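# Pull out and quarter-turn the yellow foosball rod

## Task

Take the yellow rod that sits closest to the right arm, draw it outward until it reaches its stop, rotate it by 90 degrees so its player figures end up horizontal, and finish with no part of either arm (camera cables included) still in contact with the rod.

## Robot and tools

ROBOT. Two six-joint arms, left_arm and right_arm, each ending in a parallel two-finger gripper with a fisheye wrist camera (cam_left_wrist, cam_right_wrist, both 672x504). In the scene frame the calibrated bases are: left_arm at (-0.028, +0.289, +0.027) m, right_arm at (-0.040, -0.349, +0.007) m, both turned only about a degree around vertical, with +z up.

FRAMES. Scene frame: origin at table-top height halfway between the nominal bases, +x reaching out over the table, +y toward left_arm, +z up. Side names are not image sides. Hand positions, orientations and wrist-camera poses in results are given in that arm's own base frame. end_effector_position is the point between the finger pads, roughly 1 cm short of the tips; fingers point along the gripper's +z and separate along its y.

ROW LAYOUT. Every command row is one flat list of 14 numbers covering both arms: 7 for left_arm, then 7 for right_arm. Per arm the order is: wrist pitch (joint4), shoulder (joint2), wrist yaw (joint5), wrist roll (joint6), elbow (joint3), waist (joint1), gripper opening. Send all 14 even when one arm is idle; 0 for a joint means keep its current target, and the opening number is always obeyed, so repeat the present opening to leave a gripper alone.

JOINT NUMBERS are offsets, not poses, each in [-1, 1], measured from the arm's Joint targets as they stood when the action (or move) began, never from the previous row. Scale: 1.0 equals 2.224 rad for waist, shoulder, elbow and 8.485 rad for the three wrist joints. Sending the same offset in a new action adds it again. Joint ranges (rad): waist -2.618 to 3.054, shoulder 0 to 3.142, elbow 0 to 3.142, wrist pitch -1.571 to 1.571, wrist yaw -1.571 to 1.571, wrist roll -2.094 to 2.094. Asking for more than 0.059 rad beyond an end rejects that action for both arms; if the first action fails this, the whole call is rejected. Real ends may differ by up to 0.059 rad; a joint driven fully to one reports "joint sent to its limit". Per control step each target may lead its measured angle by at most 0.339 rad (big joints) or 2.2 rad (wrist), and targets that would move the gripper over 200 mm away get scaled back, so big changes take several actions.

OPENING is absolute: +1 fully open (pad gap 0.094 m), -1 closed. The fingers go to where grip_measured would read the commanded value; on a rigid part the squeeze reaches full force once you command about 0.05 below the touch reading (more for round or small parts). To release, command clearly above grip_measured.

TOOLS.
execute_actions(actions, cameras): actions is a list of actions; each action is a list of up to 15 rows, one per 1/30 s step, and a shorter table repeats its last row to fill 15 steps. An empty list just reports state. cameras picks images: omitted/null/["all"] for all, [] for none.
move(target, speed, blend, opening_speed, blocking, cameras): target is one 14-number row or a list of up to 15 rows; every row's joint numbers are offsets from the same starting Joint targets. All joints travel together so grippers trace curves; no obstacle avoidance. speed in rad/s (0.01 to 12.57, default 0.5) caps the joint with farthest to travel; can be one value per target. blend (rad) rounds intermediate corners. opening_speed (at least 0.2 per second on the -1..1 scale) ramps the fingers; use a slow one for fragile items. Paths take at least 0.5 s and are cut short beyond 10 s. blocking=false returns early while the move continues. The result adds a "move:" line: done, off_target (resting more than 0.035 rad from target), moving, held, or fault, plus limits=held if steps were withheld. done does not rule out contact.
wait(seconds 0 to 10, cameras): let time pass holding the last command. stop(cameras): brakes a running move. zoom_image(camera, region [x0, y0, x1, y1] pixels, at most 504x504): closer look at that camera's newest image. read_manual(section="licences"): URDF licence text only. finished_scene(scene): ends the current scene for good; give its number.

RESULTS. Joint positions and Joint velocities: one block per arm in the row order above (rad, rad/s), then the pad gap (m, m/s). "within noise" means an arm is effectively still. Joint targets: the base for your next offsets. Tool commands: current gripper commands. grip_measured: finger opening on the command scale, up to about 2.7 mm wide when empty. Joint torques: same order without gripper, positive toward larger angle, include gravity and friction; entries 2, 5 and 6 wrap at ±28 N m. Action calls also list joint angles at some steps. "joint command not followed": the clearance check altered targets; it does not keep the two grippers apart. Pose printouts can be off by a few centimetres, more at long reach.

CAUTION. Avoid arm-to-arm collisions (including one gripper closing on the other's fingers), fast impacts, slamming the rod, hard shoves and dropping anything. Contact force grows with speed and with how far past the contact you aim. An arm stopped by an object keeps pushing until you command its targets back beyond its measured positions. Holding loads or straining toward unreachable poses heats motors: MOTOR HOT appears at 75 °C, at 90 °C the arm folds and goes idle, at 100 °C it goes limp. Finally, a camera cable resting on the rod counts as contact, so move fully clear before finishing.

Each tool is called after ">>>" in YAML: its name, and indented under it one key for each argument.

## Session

>>> execute_actions:
  actions: []

Scene clock: 0.00 s.
left_arm: end_effector_position=(+0.4127, +0.0165, +0.1264) grip_measured=+1.000 end_effector_quat_wxyz=(+0.618, -0.002, +0.786, +0.007) | right_arm: end_effector_position=(+0.3903, -0.0463, +0.1052) grip_measured=+1.000 end_effector_quat_wxyz=(+0.587, +0.098, +0.798, -0.097)
Joint names: [wrist pitch, shoulder, wrist yaw, wrist roll, elbow, waist]
Joint positions: left_arm=[0.901 1.55 0.039 0.018 0.411 0.054 0.094] | right_arm=[0.871 1.537 0.276 0.046 0.357 0.003 0.094]
Joint velocities: within noise
Joint torques (N m): no reading
Heat: left arm: 39 °C; right arm: 38 °C.
Joint targets: left_arm=[0.889 1.548 0.039 0.019 0.413 0.054] | right_arm=[0.861 1.534 0.277 0.048 0.360 0.003]
Tool commands: left_gripper/opening=+1.0 right_gripper/opening=+1.0
camera_calibration:
cam_left_wrist: T_world_to_cam=[[-0.0177666, -0.985889, 0.166453, -0.00796993], [-0.580802, -0.125334, -0.804339, 0.378982], [0.813851, -0.110967, -0.570379, -0.140833], [0, 0, 0, 1]] pos_world=[0.334589, 0.0240143, 0.225829]
cam_right_wrist: T_world_to_cam=[[-0.259, -0.939853, 0.222701, 0.0247898], [-0.669431, 0.00846419, -0.742826, 0.372487], [0.696262, -0.341475, -0.631359, -0.103415], [0, 0, 0, 1]] pos_world=[0.327779, -0.0151678, 0.20588]

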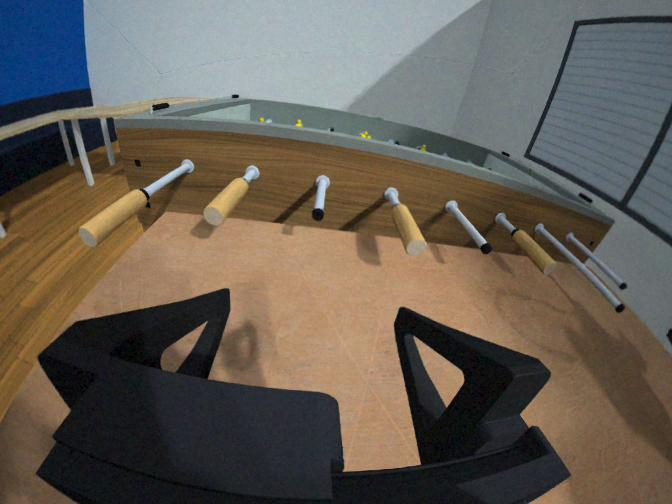

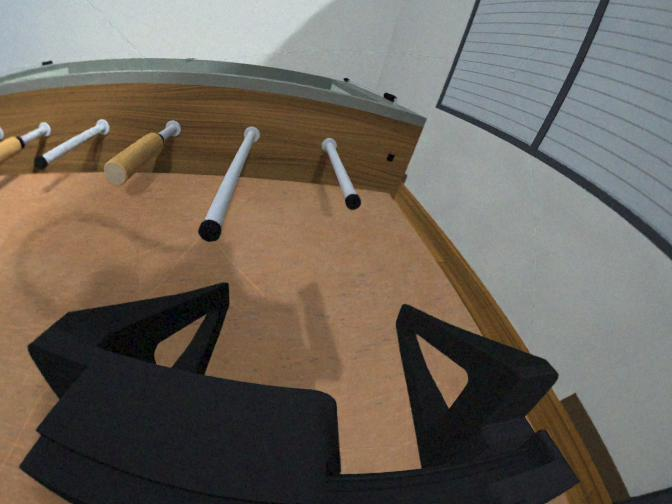

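>>> move:
  target: [0,0,0,0,0,0,1,-0.211,0.0418,0.0004,-0.0057,0.7626,0.1246,1]
  speed: 1.0
  cameras: ["cam_right_wrist"]

>>> zoom_image:
  camera: "cam_right_wrist"
  region: [200, 100, 400, 340]

Scene clock: 10.47 s.
left_arm: end_effector_position=(+0.4127, +0.0165, +0.1264) grip_measured=+1.000 end_effector_quat_wxyz=(+0.618, -0.002, +0.786, +0.007) | right_arm: end_effector_position=(+0.4405, +0.0740, +0.4242) grip_measured=+1.000 end_effector_quat_wxyz=(+0.522, -0.043, +0.851, -0.047)
Joint names: [wrist pitch, shoulder, wrist yaw, wrist roll, elbow, waist]
Joint positions: left_arm=[0.901 1.55 0.039 0.018 0.411 0.054 0.094] | right_arm=[-0.912 1.617 0.28 0.005 2.04 0.275 0.094]
Joint velocities: within noise
Joint torques (N m): left_arm=[1.85 -6.78 -0.02 0.02 5.67 -0.06] | right_arm=[1.46 -5.22 0.13 -0.05 7.3 0.55]
Heat: left arm: 39 °C; right arm: 40 °C.
Joint targets: left_arm=[0.889 1.548 0.039 0.019 0.413 0.054] | right_arm=[-0.929 1.627 0.281 -0.001 2.056 0.280]
move: done
camera_calibration:
cam_right_wrist: T_world_to_cam=[[0.0599731, -0.951139, 0.302884, -0.0938094], [-0.761692, -0.239719, -0.601963, 0.641309], [0.645157, -0.194603, -0.738852, 0.161439], [0, 0, 0, 1]] pos_world=[0.389953, 0.0959245, 0.533737]
Images, in order (width x height): cam_right_wrist 672x504.

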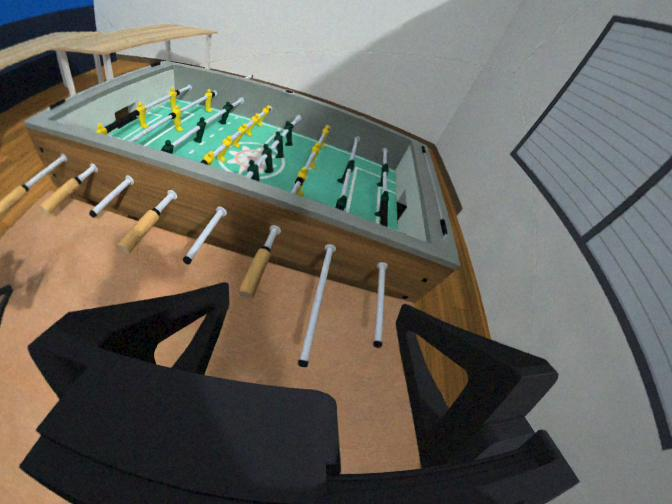

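Scaled by 2.100 from the camera's 672x504 image, which has a finer 960x720 frame.

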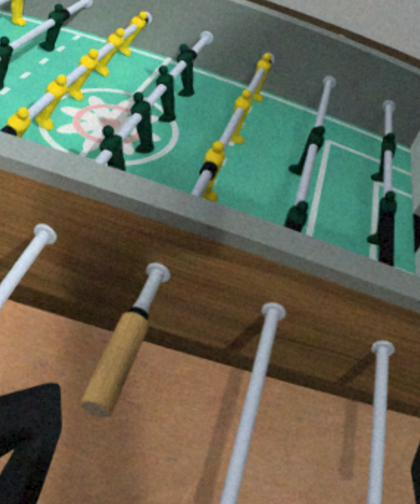

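>>> move:
  target:
    - [0,0,0,0,0,0,1,0.1521,0.0715,0.0327,-0.185,-0.4188,0.0893,0.02]
    - [0,0,0,0,0,0,1,0.2596,0.3616,0.0266,-0.185,-0.3976,0.0655,0.02]
  speed: [1.0,0.6]
  blend: 0.1
  cameras: ["cam_right_wrist"]

>>> zoom_image:
  camera: "cam_right_wrist"
  region: [150, 100, 550, 500]

Scene clock: 38.37 s.
left_arm: end_effector_position=(+0.4127, +0.0165, +0.1264) grip_measured=+1.000 end_effector_quat_wxyz=(+0.618, -0.002, +0.786, +0.007) | right_arm: end_effector_position=(+0.5567, +0.1615, +0.0748) grip_measured=+0.022 end_effector_quat_wxyz=(+0.473, -0.484, +0.522, -0.520)
Joint names: [wrist pitch, shoulder, wrist yaw, wrist roll, elbow, waist]
Joint positions: left_arm=[0.901 1.55 0.039 0.018 0.411 0.054 0.094] | right_arm=[1.253 2.415 0.519 -1.573 1.148 0.434 0.048]
Joint velocities: within noise
Joint torques (N m): left_arm=[1.85 -6.78 -0.01 0 5.63 -0.02] | right_arm=[1.83 -9.66 -0.1 0.04 6.42 -0.65]
Heat: left arm: 39 °C; right arm: 42 °C.
Joint targets: left_arm=[0.889 1.548 0.039 0.019 0.413 0.054] | right_arm=[1.273 2.432 0.506 -1.570 1.172 0.426]
move: done
camera_calibration:
cam_right_wrist: T_world_to_cam=[[-0.0207591, 0.190052, 0.981554, -0.101886], [-0.472536, -0.867053, 0.157888, 0.423948], [0.881067, -0.460543, 0.107806, -0.306462], [0, 0, 0, 1]] pos_world=[0.468229, 0.245811, 0.0661084]
Images, in order (width x height): cam_right_wrist 672x504.

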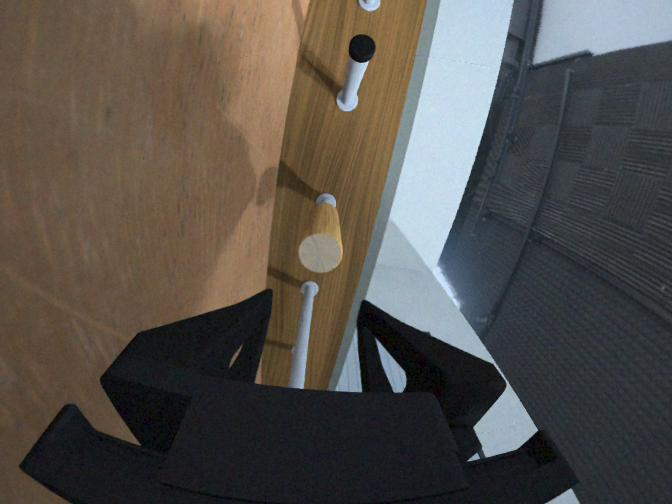

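Scaled by 1.260 from the camera's 672x504 image, which has a finer 960x720 frame.

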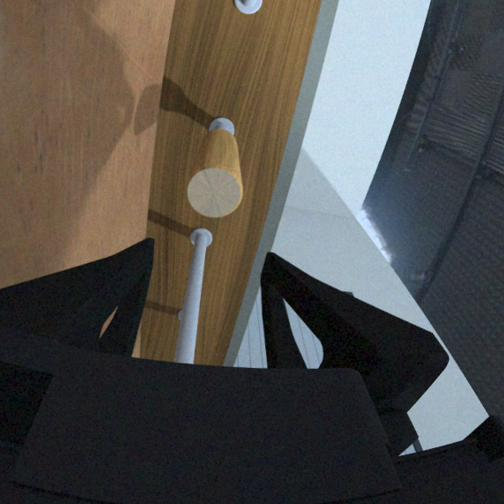

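>>> move:
  target: [0,0,0,0,0,0,1,-0.0348,0.1014,-0.0118,0,0.2259,-0.0415,0.0]
  speed: 0.35
  cameras: ["cam_right_wrist"]

>>> zoom_image:
  camera: "cam_right_wrist"
  region: [150, 100, 550, 500]

Scene clock: 56.23 s.
left_arm: end_effector_position=(+0.4127, +0.0165, +0.1264) grip_measured=+1.000 end_effector_quat_wxyz=(+0.618, -0.002, +0.786, +0.007) | right_arm: end_effector_position=(+0.6209, +0.1665, +0.0783) grip_measured=+0.000 end_effector_quat_wxyz=(+0.460, -0.442, +0.534, -0.555)
Joint names: [wrist pitch, shoulder, wrist yaw, wrist roll, elbow, waist]
Joint positions: left_arm=[0.901 1.55 0.039 0.018 0.411 0.054 0.094] | right_arm=[1.113 2.607 0.607 -1.597 1.542 0.419 0.047]
Joint velocities: within noise
Joint torques (N m): left_arm=[1.86 -6.78 0 0.03 5.64 -0.08] | right_arm=[0.44 -8.88 -2.15 0.3 15.84 -7.62]
Heat: left arm: 39 °C; right arm: 42 °C.
Joint targets: left_arm=[0.889 1.548 0.039 0.019 0.413 0.054] | right_arm=[0.978 2.657 0.406 -1.570 1.674 0.334]
move: off_target (right_arm); right_arm: the wrist yaw is farthest, 0.201 rad from its target
camera_calibration:
cam_right_wrist: T_world_to_cam=[[-0.0530225, 0.190333, 0.980287, -0.0848105], [-0.566419, -0.814203, 0.127449, 0.50986], [0.82241, -0.548496, 0.150979, -0.313298], [0, 0, 0, 1]] pos_world=[0.541957, 0.259429, 0.0654591]
Images, in order (width x height): cam_right_wrist 672x504.

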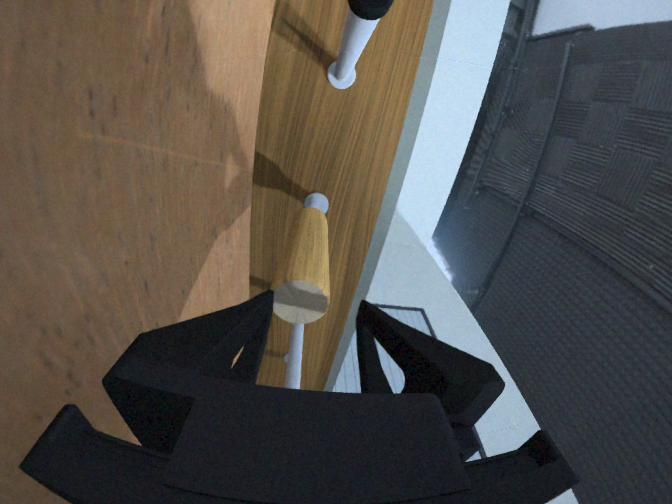

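Scaled by 1.260 from the camera's 672x504 image, which has a finer 960x720 frame.

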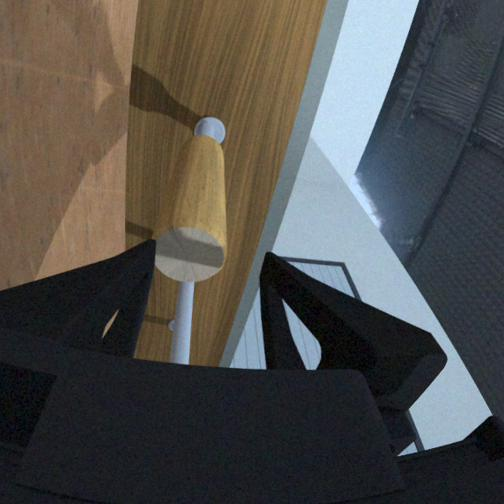

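>>> move:
  target: [0,0,0,0,0,0,1,0.0348,-0.1014,0.0118,0,-0.2259,0.0415,0.0]
  speed: 0.5
  cameras: ["cam_right_wrist"]

>>> zoom_image:
  camera: "cam_right_wrist"
  region: [150, 100, 550, 500]

Scene clock: 72.70 s.
left_arm: end_effector_position=(+0.4127, +0.0165, +0.1264) grip_measured=+1.000 end_effector_quat_wxyz=(+0.618, -0.002, +0.786, +0.007) | right_arm: end_effector_position=(+0.5650, +0.1604, +0.0654) grip_measured=+0.000 end_effector_quat_wxyz=(+0.469, -0.490, +0.517, -0.522)
Joint names: [wrist pitch, shoulder, wrist yaw, wrist roll, elbow, waist]
Joint positions: left_arm=[0.901 1.55 0.039 0.018 0.411 0.054 0.094] | right_arm=[1.253 2.458 0.502 -1.59 1.188 0.421 0.047]
Joint velocities: within noise
Joint torques (N m): left_arm=[1.85 -6.83 -0.01 0.02 5.65 -0.08] | right_arm=[1.87 -13.29 0.07 0.23 3.43 0.44]
Heat: left arm: 39 °C; right arm: 41 °C.
Joint targets: left_arm=[0.889 1.548 0.039 0.019 0.413 0.054] | right_arm=[1.273 2.432 0.506 -1.570 1.172 0.426]
move: done
camera_calibration:
cam_right_wrist: T_world_to_cam=[[-0.0182249, 0.207465, 0.978073, -0.096236], [-0.467479, -0.866492, 0.175086, 0.424396], [0.883816, -0.454038, 0.112777, -0.316095], [0, 0, 0, 1]] pos_world=[0.476012, 0.244182, 0.0554684]
Images, in order (width x height): cam_right_wrist 672x504.

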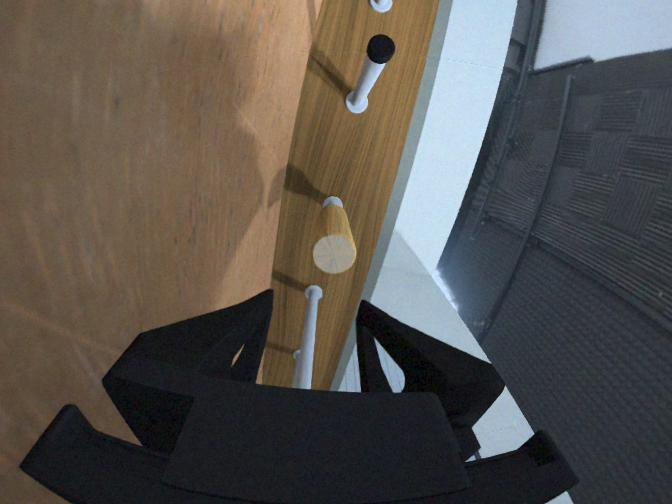

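Scaled by 1.260 from the camera's 672x504 image, which has a finer 960x720 frame.

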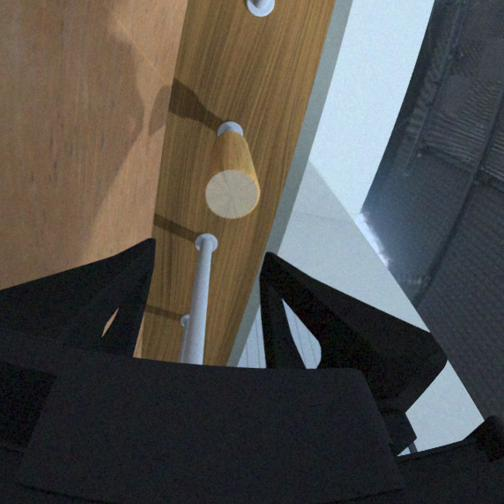

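>>> move:
  target:
    - [0,0,0,0,0,0,1,-0.0039,-0.0211,0,0.0012,0,0,0.02]
    - [0,0,0,0,0,0,1,-0.0176,0.0532,-0.0075,0.0012,0.1118,-0.0247,0.02]
  speed: 0.25
  cameras: ["cam_right_wrist"]

>>> zoom_image:
  camera: "cam_right_wrist"
  region: [150, 100, 550, 500]

Scene clock: 106.60 s.
left_arm: end_effector_position=(+0.4127, +0.0165, +0.1264) grip_measured=+1.000 end_effector_quat_wxyz=(+0.618, -0.002, +0.786, +0.007) | right_arm: end_effector_position=(+0.6091, +0.1589, +0.0777) grip_measured=+0.018 end_effector_quat_wxyz=(+0.480, -0.480, +0.516, -0.522)
Joint names: [wrist pitch, shoulder, wrist yaw, wrist roll, elbow, waist]
Joint positions: left_arm=[0.901 1.55 0.039 0.018 0.411 0.054 0.094] | right_arm=[1.136 2.524 0.456 -1.581 1.396 0.379 0.048]
Joint velocities: within noise
Joint torques (N m): left_arm=[1.86 -6.76 0.01 0.02 5.68 -0.06] | right_arm=[1.55 -10.14 -0.11 0.22 7.17 -0.64]
Heat: left arm: 39 °C; right arm: 42 °C.
Joint targets: left_arm=[0.889 1.548 0.039 0.019 0.413 0.054] | right_arm=[1.124 2.550 0.443 -1.560 1.420 0.371]
move: done
camera_calibration:
cam_right_wrist: T_world_to_cam=[[-0.0418312, 0.18809, 0.981261, -0.0899979], [-0.469, -0.870889, 0.14694, 0.445321], [0.882207, -0.454064, 0.124645, -0.357108], [0, 0, 0, 1]] pos_world=[0.520134, 0.242603, 0.0673874]
Images, in order (width x height): cam_right_wrist 672x504.

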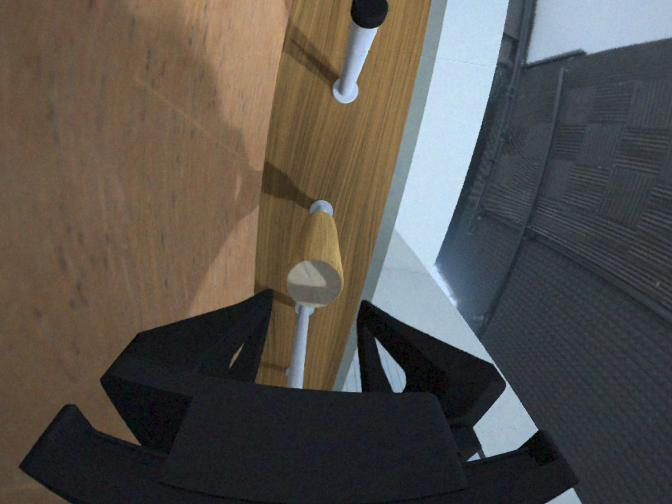

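Scaled by 1.260 from the camera's 672x504 image, which has a finer 960x720 frame.

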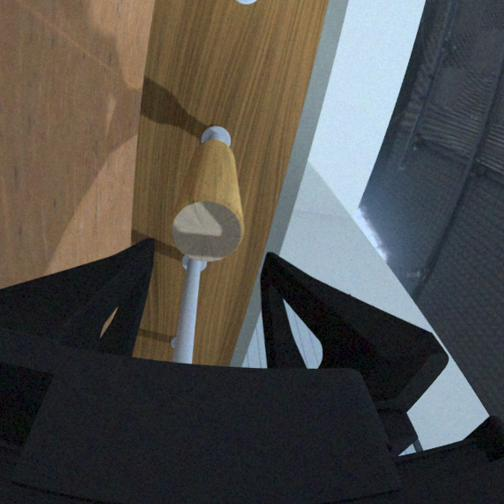

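>>> move:
  target: [0,0,0,0,0,0,1,-0.0120,0.0297,-0.0035,0,0.0724,-0.0135,0.02]
  speed: 0.15
  cameras: ["cam_right_wrist"]

Scene clock: 129.83 s.
left_arm: end_effector_position=(+0.4127, +0.0165, +0.1264) grip_measured=+1.000 end_effector_quat_wxyz=(+0.618, -0.002, +0.786, +0.007) | right_arm: end_effector_position=(+0.6399, +0.1552, +0.0789) grip_measured=+0.018 end_effector_quat_wxyz=(+0.479, -0.481, +0.516, -0.522)
Joint names: [wrist pitch, shoulder, wrist yaw, wrist roll, elbow, waist]
Joint positions: left_arm=[0.901 1.55 0.039 0.018 0.411 0.054 0.094] | right_arm=[1.035 2.587 0.426 -1.58 1.556 0.349 0.048]
Joint velocities: within noise
Joint torques (N m): left_arm=[1.84 -6.79 0 0 5.65 -0.06] | right_arm=[1.6 -10.67 -0.09 0.23 7.66 -0.64]
Heat: left arm: 39 °C; right arm: 42 °C.
Joint targets: left_arm=[0.889 1.548 0.039 0.019 0.413 0.054] | right_arm=[1.022 2.616 0.413 -1.560 1.582 0.341]
move: done
camera_calibration:
cam_right_wrist: T_world_to_cam=[[-0.0377497, 0.189437, 0.981167, -0.0919568], [-0.468373, -0.87069, 0.150086, 0.455678], [0.882724, -0.453886, 0.121595, -0.38616], [0, 0, 0, 1]] pos_world=[0.550829, 0.238901, 0.0687892]
Images, in order (width x height): cam_right_wrist 672x504.

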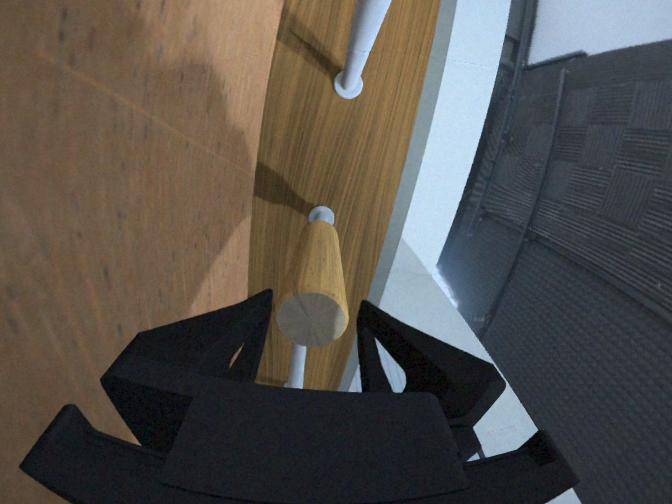

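>>> move:
  target: [0,0,0,0,0,0,1,-0.0121,0.0414,-0.0029,0,0.0872,-0.0112,0.02]
  speed: 0.15
  cameras: ["cam_right_wrist"]

>>> zoom_image:
  camera: "cam_right_wrist"
  region: [150, 100, 550, 500]

Scene clock: 140.27 s.
left_arm: end_effector_position=(+0.4127, +0.0165, +0.1264) grip_measured=+1.000 end_effector_quat_wxyz=(+0.618, -0.002, +0.786, +0.007) | right_arm: end_effector_position=(+0.6713, +0.1531, +0.0764) grip_measured=+0.018 end_effector_quat_wxyz=(+0.479, -0.482, +0.516, -0.521)
Joint names: [wrist pitch, shoulder, wrist yaw, wrist roll, elbow, waist]
Joint positions: left_arm=[0.901 1.55 0.039 0.018 0.411 0.054 0.094] | right_arm=[0.933 2.679 0.402 -1.58 1.748 0.324 0.048]
Joint velocities: within noise
Joint torques (N m): left_arm=[1.85 -6.79 -0.01 0 5.68 -0.03] | right_arm=[1.58 -11.36 -0.05 0.22 8.18 -0.66]
Heat: left arm: 39 °C; right arm: 42 °C.
Joint targets: left_arm=[0.889 1.548 0.039 0.019 0.413 0.054] | right_arm=[0.919 2.708 0.388 -1.560 1.776 0.316]
move: done
camera_calibration:
cam_right_wrist: T_world_to_cam=[[-0.0368239, 0.189457, 0.981198, -0.0885659], [-0.467841, -0.870887, 0.1506, 0.468618], [0.883045, -0.453499, 0.120705, -0.414757], [0, 0, 0, 1]] pos_world=[0.582227, 0.236801, 0.0663904]
Images, in order (width x height): cam_right_wrist 672x504.

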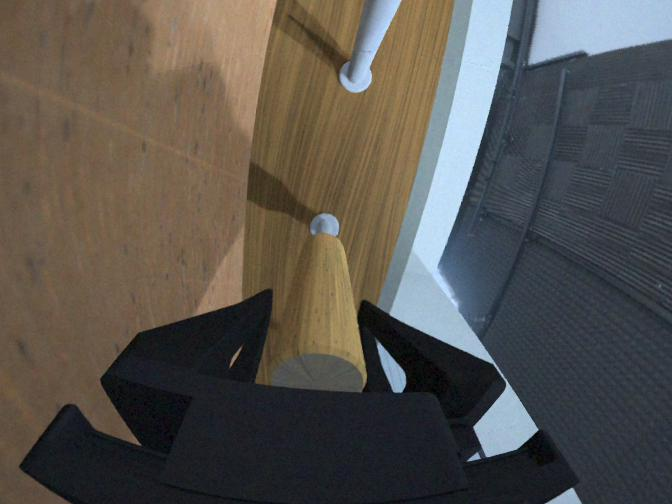

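Scaled by 1.260 from the camera's 672x504 image, which has a finer 960x720 frame.

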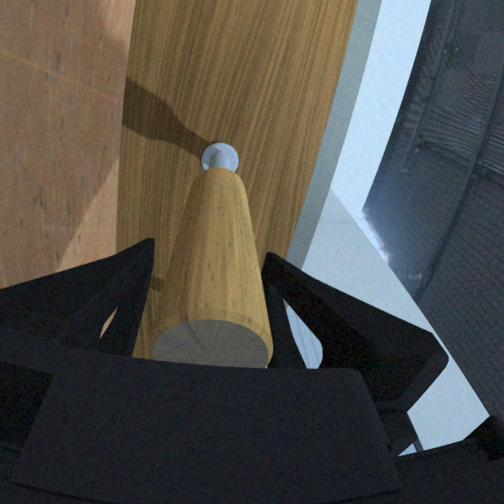

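>>> move:
  target:
    - [0,0,0,0,0,0,1,0,0,0,0,0,0,-0.6]
    - [0,0,0,0,0,0,1,0,0,0,0.1862,0,0,-0.6]
  speed: 0.6
  opening_speed: 0.3
  cameras: ["cam_right_wrist"]

>>> zoom_image:
  camera: "cam_right_wrist"
  region: [150, 100, 550, 500]

Scene clock: 155.43 s.
left_arm: end_effector_position=(+0.4127, +0.0165, +0.1264) grip_measured=+1.000 end_effector_quat_wxyz=(+0.618, -0.002, +0.786, +0.007) | right_arm: end_effector_position=(+0.6714, +0.1548, +0.0732) grip_measured=-0.304 end_effector_quat_wxyz=(+0.705, +0.020, +0.708, -0.030)
Joint names: [wrist pitch, shoulder, wrist yaw, wrist roll, elbow, waist]
Joint positions: left_arm=[0.901 1.55 0.039 0.018 0.411 0.054 0.094] | right_arm=[0.931 2.684 0.397 -0.013 1.751 0.325 0.033]
Joint velocities: within noise
Joint torques (N m): left_arm=[1.87 -6.78 -0.01 0.02 5.63 -0.06] | right_arm=[1.58 -11.79 -0.05 0.35 7.97 -0.8]
Heat: left arm: 39 °C; right arm: 43 °C.
Joint targets: left_arm=[0.889 1.548 0.039 0.019 0.413 0.054] | right_arm=[0.919 2.708 0.388 0.020 1.776 0.316]
move: done
camera_calibration:
cam_right_wrist: T_world_to_cam=[[-0.118726, -0.974148, 0.192195, 0.207105], [-0.411477, -0.12789, -0.902403, 0.394755], [0.903654, -0.186223, -0.385656, -0.431815], [0, 0, 0, 1]] pos_world=[0.577232, 0.171822, 0.149891]
Images, in order (width x height): cam_right_wrist 672x504.

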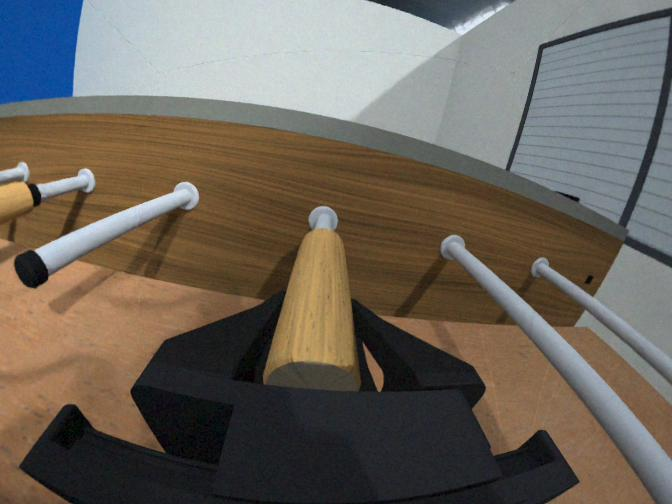

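Scaled by 1.260 from the camera's 672x504 image, which has a finer 960x720 frame.

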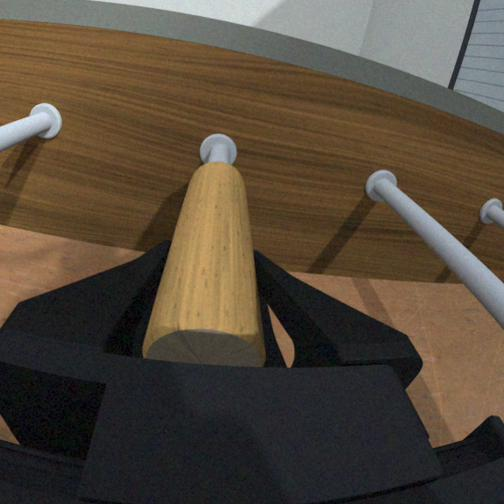

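>>> move:
  target:
    - [0,0,0,0,0,0,1,0.0297,-0.0922,0.0092,0,-0.1987,0.0346,-0.6]
    - [0,0,0,0,0,0,1,0.0522,-0.1475,0.0186,0,-0.3399,0.0706,-0.6]
    - [0,0,0,0,0,0,1,0.0581,-0.1844,0.0252,0,-0.4128,0.0958,-0.6]
  speed: 0.25
  blend: 0.08
  cameras: ["cam_right_wrist"]

Scene clock: 177.10 s.
left_arm: end_effector_position=(+0.4127, +0.0165, +0.1264) grip_measured=+1.000 end_effector_quat_wxyz=(+0.618, -0.002, +0.786, +0.007) | right_arm: end_effector_position=(+0.4919, +0.1729, +0.0664) grip_measured=-0.304 end_effector_quat_wxyz=(+0.693, +0.016, +0.720, -0.029)
Joint names: [wrist pitch, shoulder, wrist yaw, wrist roll, elbow, waist]
Joint positions: left_arm=[0.901 1.55 0.039 0.018 0.411 0.054 0.094] | right_arm=[1.387 2.325 0.59 0.006 0.892 0.527 0.033]
Joint velocities: within noise
Joint torques (N m): left_arm=[1.86 -6.76 -0.01 0 5.64 -0.03] | right_arm=[1.87 -11.81 0.2 0.15 1.26 0.2]
Heat: left arm: 39 °C; right arm: 45 °C.
Joint targets: left_arm=[0.889 1.548 0.039 0.019 0.413 0.054] | right_arm=[1.413 2.298 0.602 0.020 0.857 0.529]
move: done
camera_calibration:
cam_right_wrist: T_world_to_cam=[[-0.103181, -0.974606, 0.198737, 0.196819], [-0.442327, -0.134, -0.886787, 0.33235], [0.890899, -0.179406, -0.417269, -0.261636], [0, 0, 0, 1]] pos_world=[0.400407, 0.189417, 0.146436]
Images, in order (width x height): cam_right_wrist 672x504.

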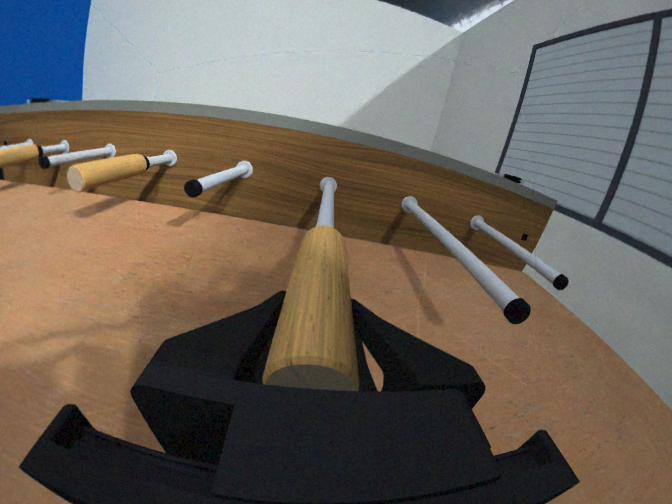

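>>> move:
  target: [0,0,0,0,0,0,1,-0.0104,-0.062,0.0074,0,-0.0706,0.0297,-0.6]
  speed: 0.15
  cameras: ["cam_right_wrist"]

Scene clock: 187.97 s.
left_arm: end_effector_position=(+0.4127, +0.0165, +0.1264) grip_measured=+1.000 end_effector_quat_wxyz=(+0.618, -0.002, +0.786, +0.007) | right_arm: end_effector_position=(+0.4866, +0.1728, +0.0687) grip_measured=-0.304 end_effector_quat_wxyz=(+0.664, -0.005, +0.747, -0.034)
Joint names: [wrist pitch, shoulder, wrist yaw, wrist roll, elbow, waist]
Joint positions: left_arm=[0.901 1.55 0.039 0.018 0.411 0.054 0.094] | right_arm=[1.234 2.23 0.566 0.017 0.858 0.526 0.033]
Joint velocities: within noise
Joint torques (N m): left_arm=[1.85 -6.72 0 0.02 5.67 -0.03] | right_arm=[2.47 -15.06 1.17 0.03 -7.86 6.26]
Heat: left arm: 39 °C; right arm: 46 °C.
Joint targets: left_arm=[0.889 1.548 0.039 0.019 0.413 0.054] | right_arm=[1.324 2.160 0.665 0.019 0.700 0.595]
move: off_target (right_arm); right_arm: the elbow is farthest, 0.158 rad from its target
camera_calibration:
cam_right_wrist: T_world_to_cam=[[-0.0654121, -0.968992, 0.238275, 0.173556], [-0.508398, -0.173107, -0.843543, 0.367886], [0.858634, -0.176317, -0.481311, -0.236411], [0, 0, 0, 1]] pos_world=[0.401376, 0.190175, 0.155187]
Images, in order (width x height): cam_right_wrist 672x504.

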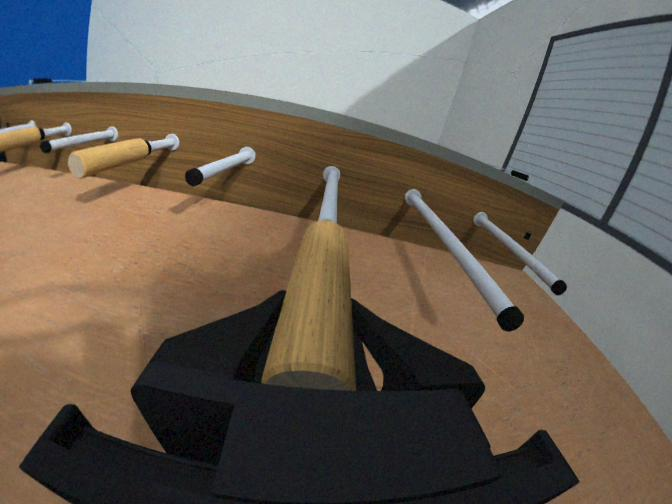

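>>> move:
  target:
    - [0,0,0,0,0,0,1,-0.0093,0.0279,-0.0111,0,0.0665,-0.0301,-0.6]
    - [0,0,0,0,0,0,1,-0.0093,0.0279,-0.0111,0,0.0665,-0.0301,0.7]
    - [0,0,0,0,0,0,1,-0.077,-0.1264,-0.0084,-0.0022,0.116,-0.0344,0.7]
    - [0,0,0,0,0,0,1,-0.2655,-0.2397,-0.0453,-0.0022,0.6097,-0.1416,0.7]
  speed: [0.2,0.2,0.4,1.0]
  opening_speed: 0.8
  cameras: ["cam_right_wrist"]

>>> zoom_image:
  camera: "cam_right_wrist"
  region: [230, 100, 380, 250]

Scene clock: 208.67 s.
left_arm: end_effector_position=(+0.4127, +0.0165, +0.1264) grip_measured=+1.000 end_effector_quat_wxyz=(+0.618, -0.002, +0.786, +0.007) | right_arm: end_effector_position=(+0.4430, +0.0785, +0.4200) grip_measured=+0.698 end_effector_quat_wxyz=(+0.518, -0.048, +0.853, -0.050)
Joint names: [wrist pitch, shoulder, wrist yaw, wrist roll, elbow, waist]
Joint positions: left_arm=[0.901 1.55 0.039 0.018 0.411 0.054 0.094] | right_arm=[-0.911 1.628 0.289 0.001 2.04 0.286 0.08]
Joint velocities: within noise
Joint torques (N m): left_arm=[1.85 -6.79 0 0.01 5.64 -0.06] | right_arm=[1.51 -6.2 0.03 0.01 7.31 -0.5]
Heat: left arm: 40 °C; right arm: 47 °C.
Joint targets: left_arm=[0.889 1.548 0.039 0.019 0.413 0.054] | right_arm=[-0.928 1.627 0.281 0.001 2.056 0.280]
move: done; target 2's new numbers were sent with right_arm's wrist pitch 0.036 rad from that target
camera_calibration:
cam_right_wrist: T_world_to_cam=[[0.0674739, -0.947582, 0.312306, -0.0960276], [-0.765486, -0.249927, -0.592932, 0.640435], [0.639905, -0.199059, -0.742224, 0.161674], [0, 0, 0, 1]] pos_world=[0.393267, 0.101251, 0.529723]
Images, in order (width x height): cam_right_wrist 672x504.

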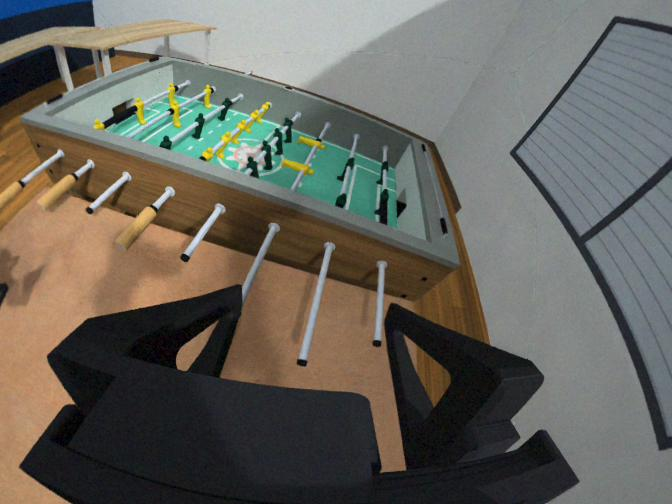

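Scaled by 3.360 from the camera's 672x504 image, which has a finer 960x720 frame.

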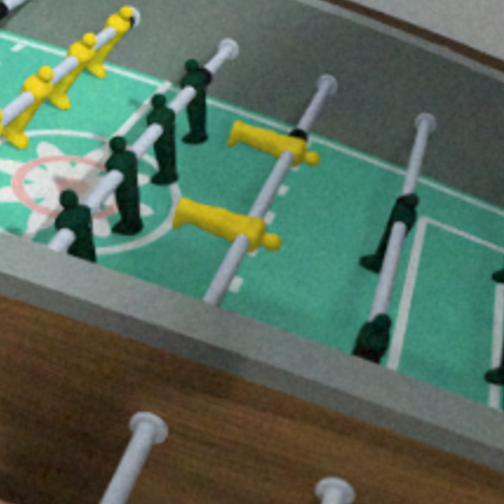

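Men lie flat, the rod is pulled to its stop, and the hand is clear.

>>> finished_scene:
  scene: 3

The scene is finished: the task was done.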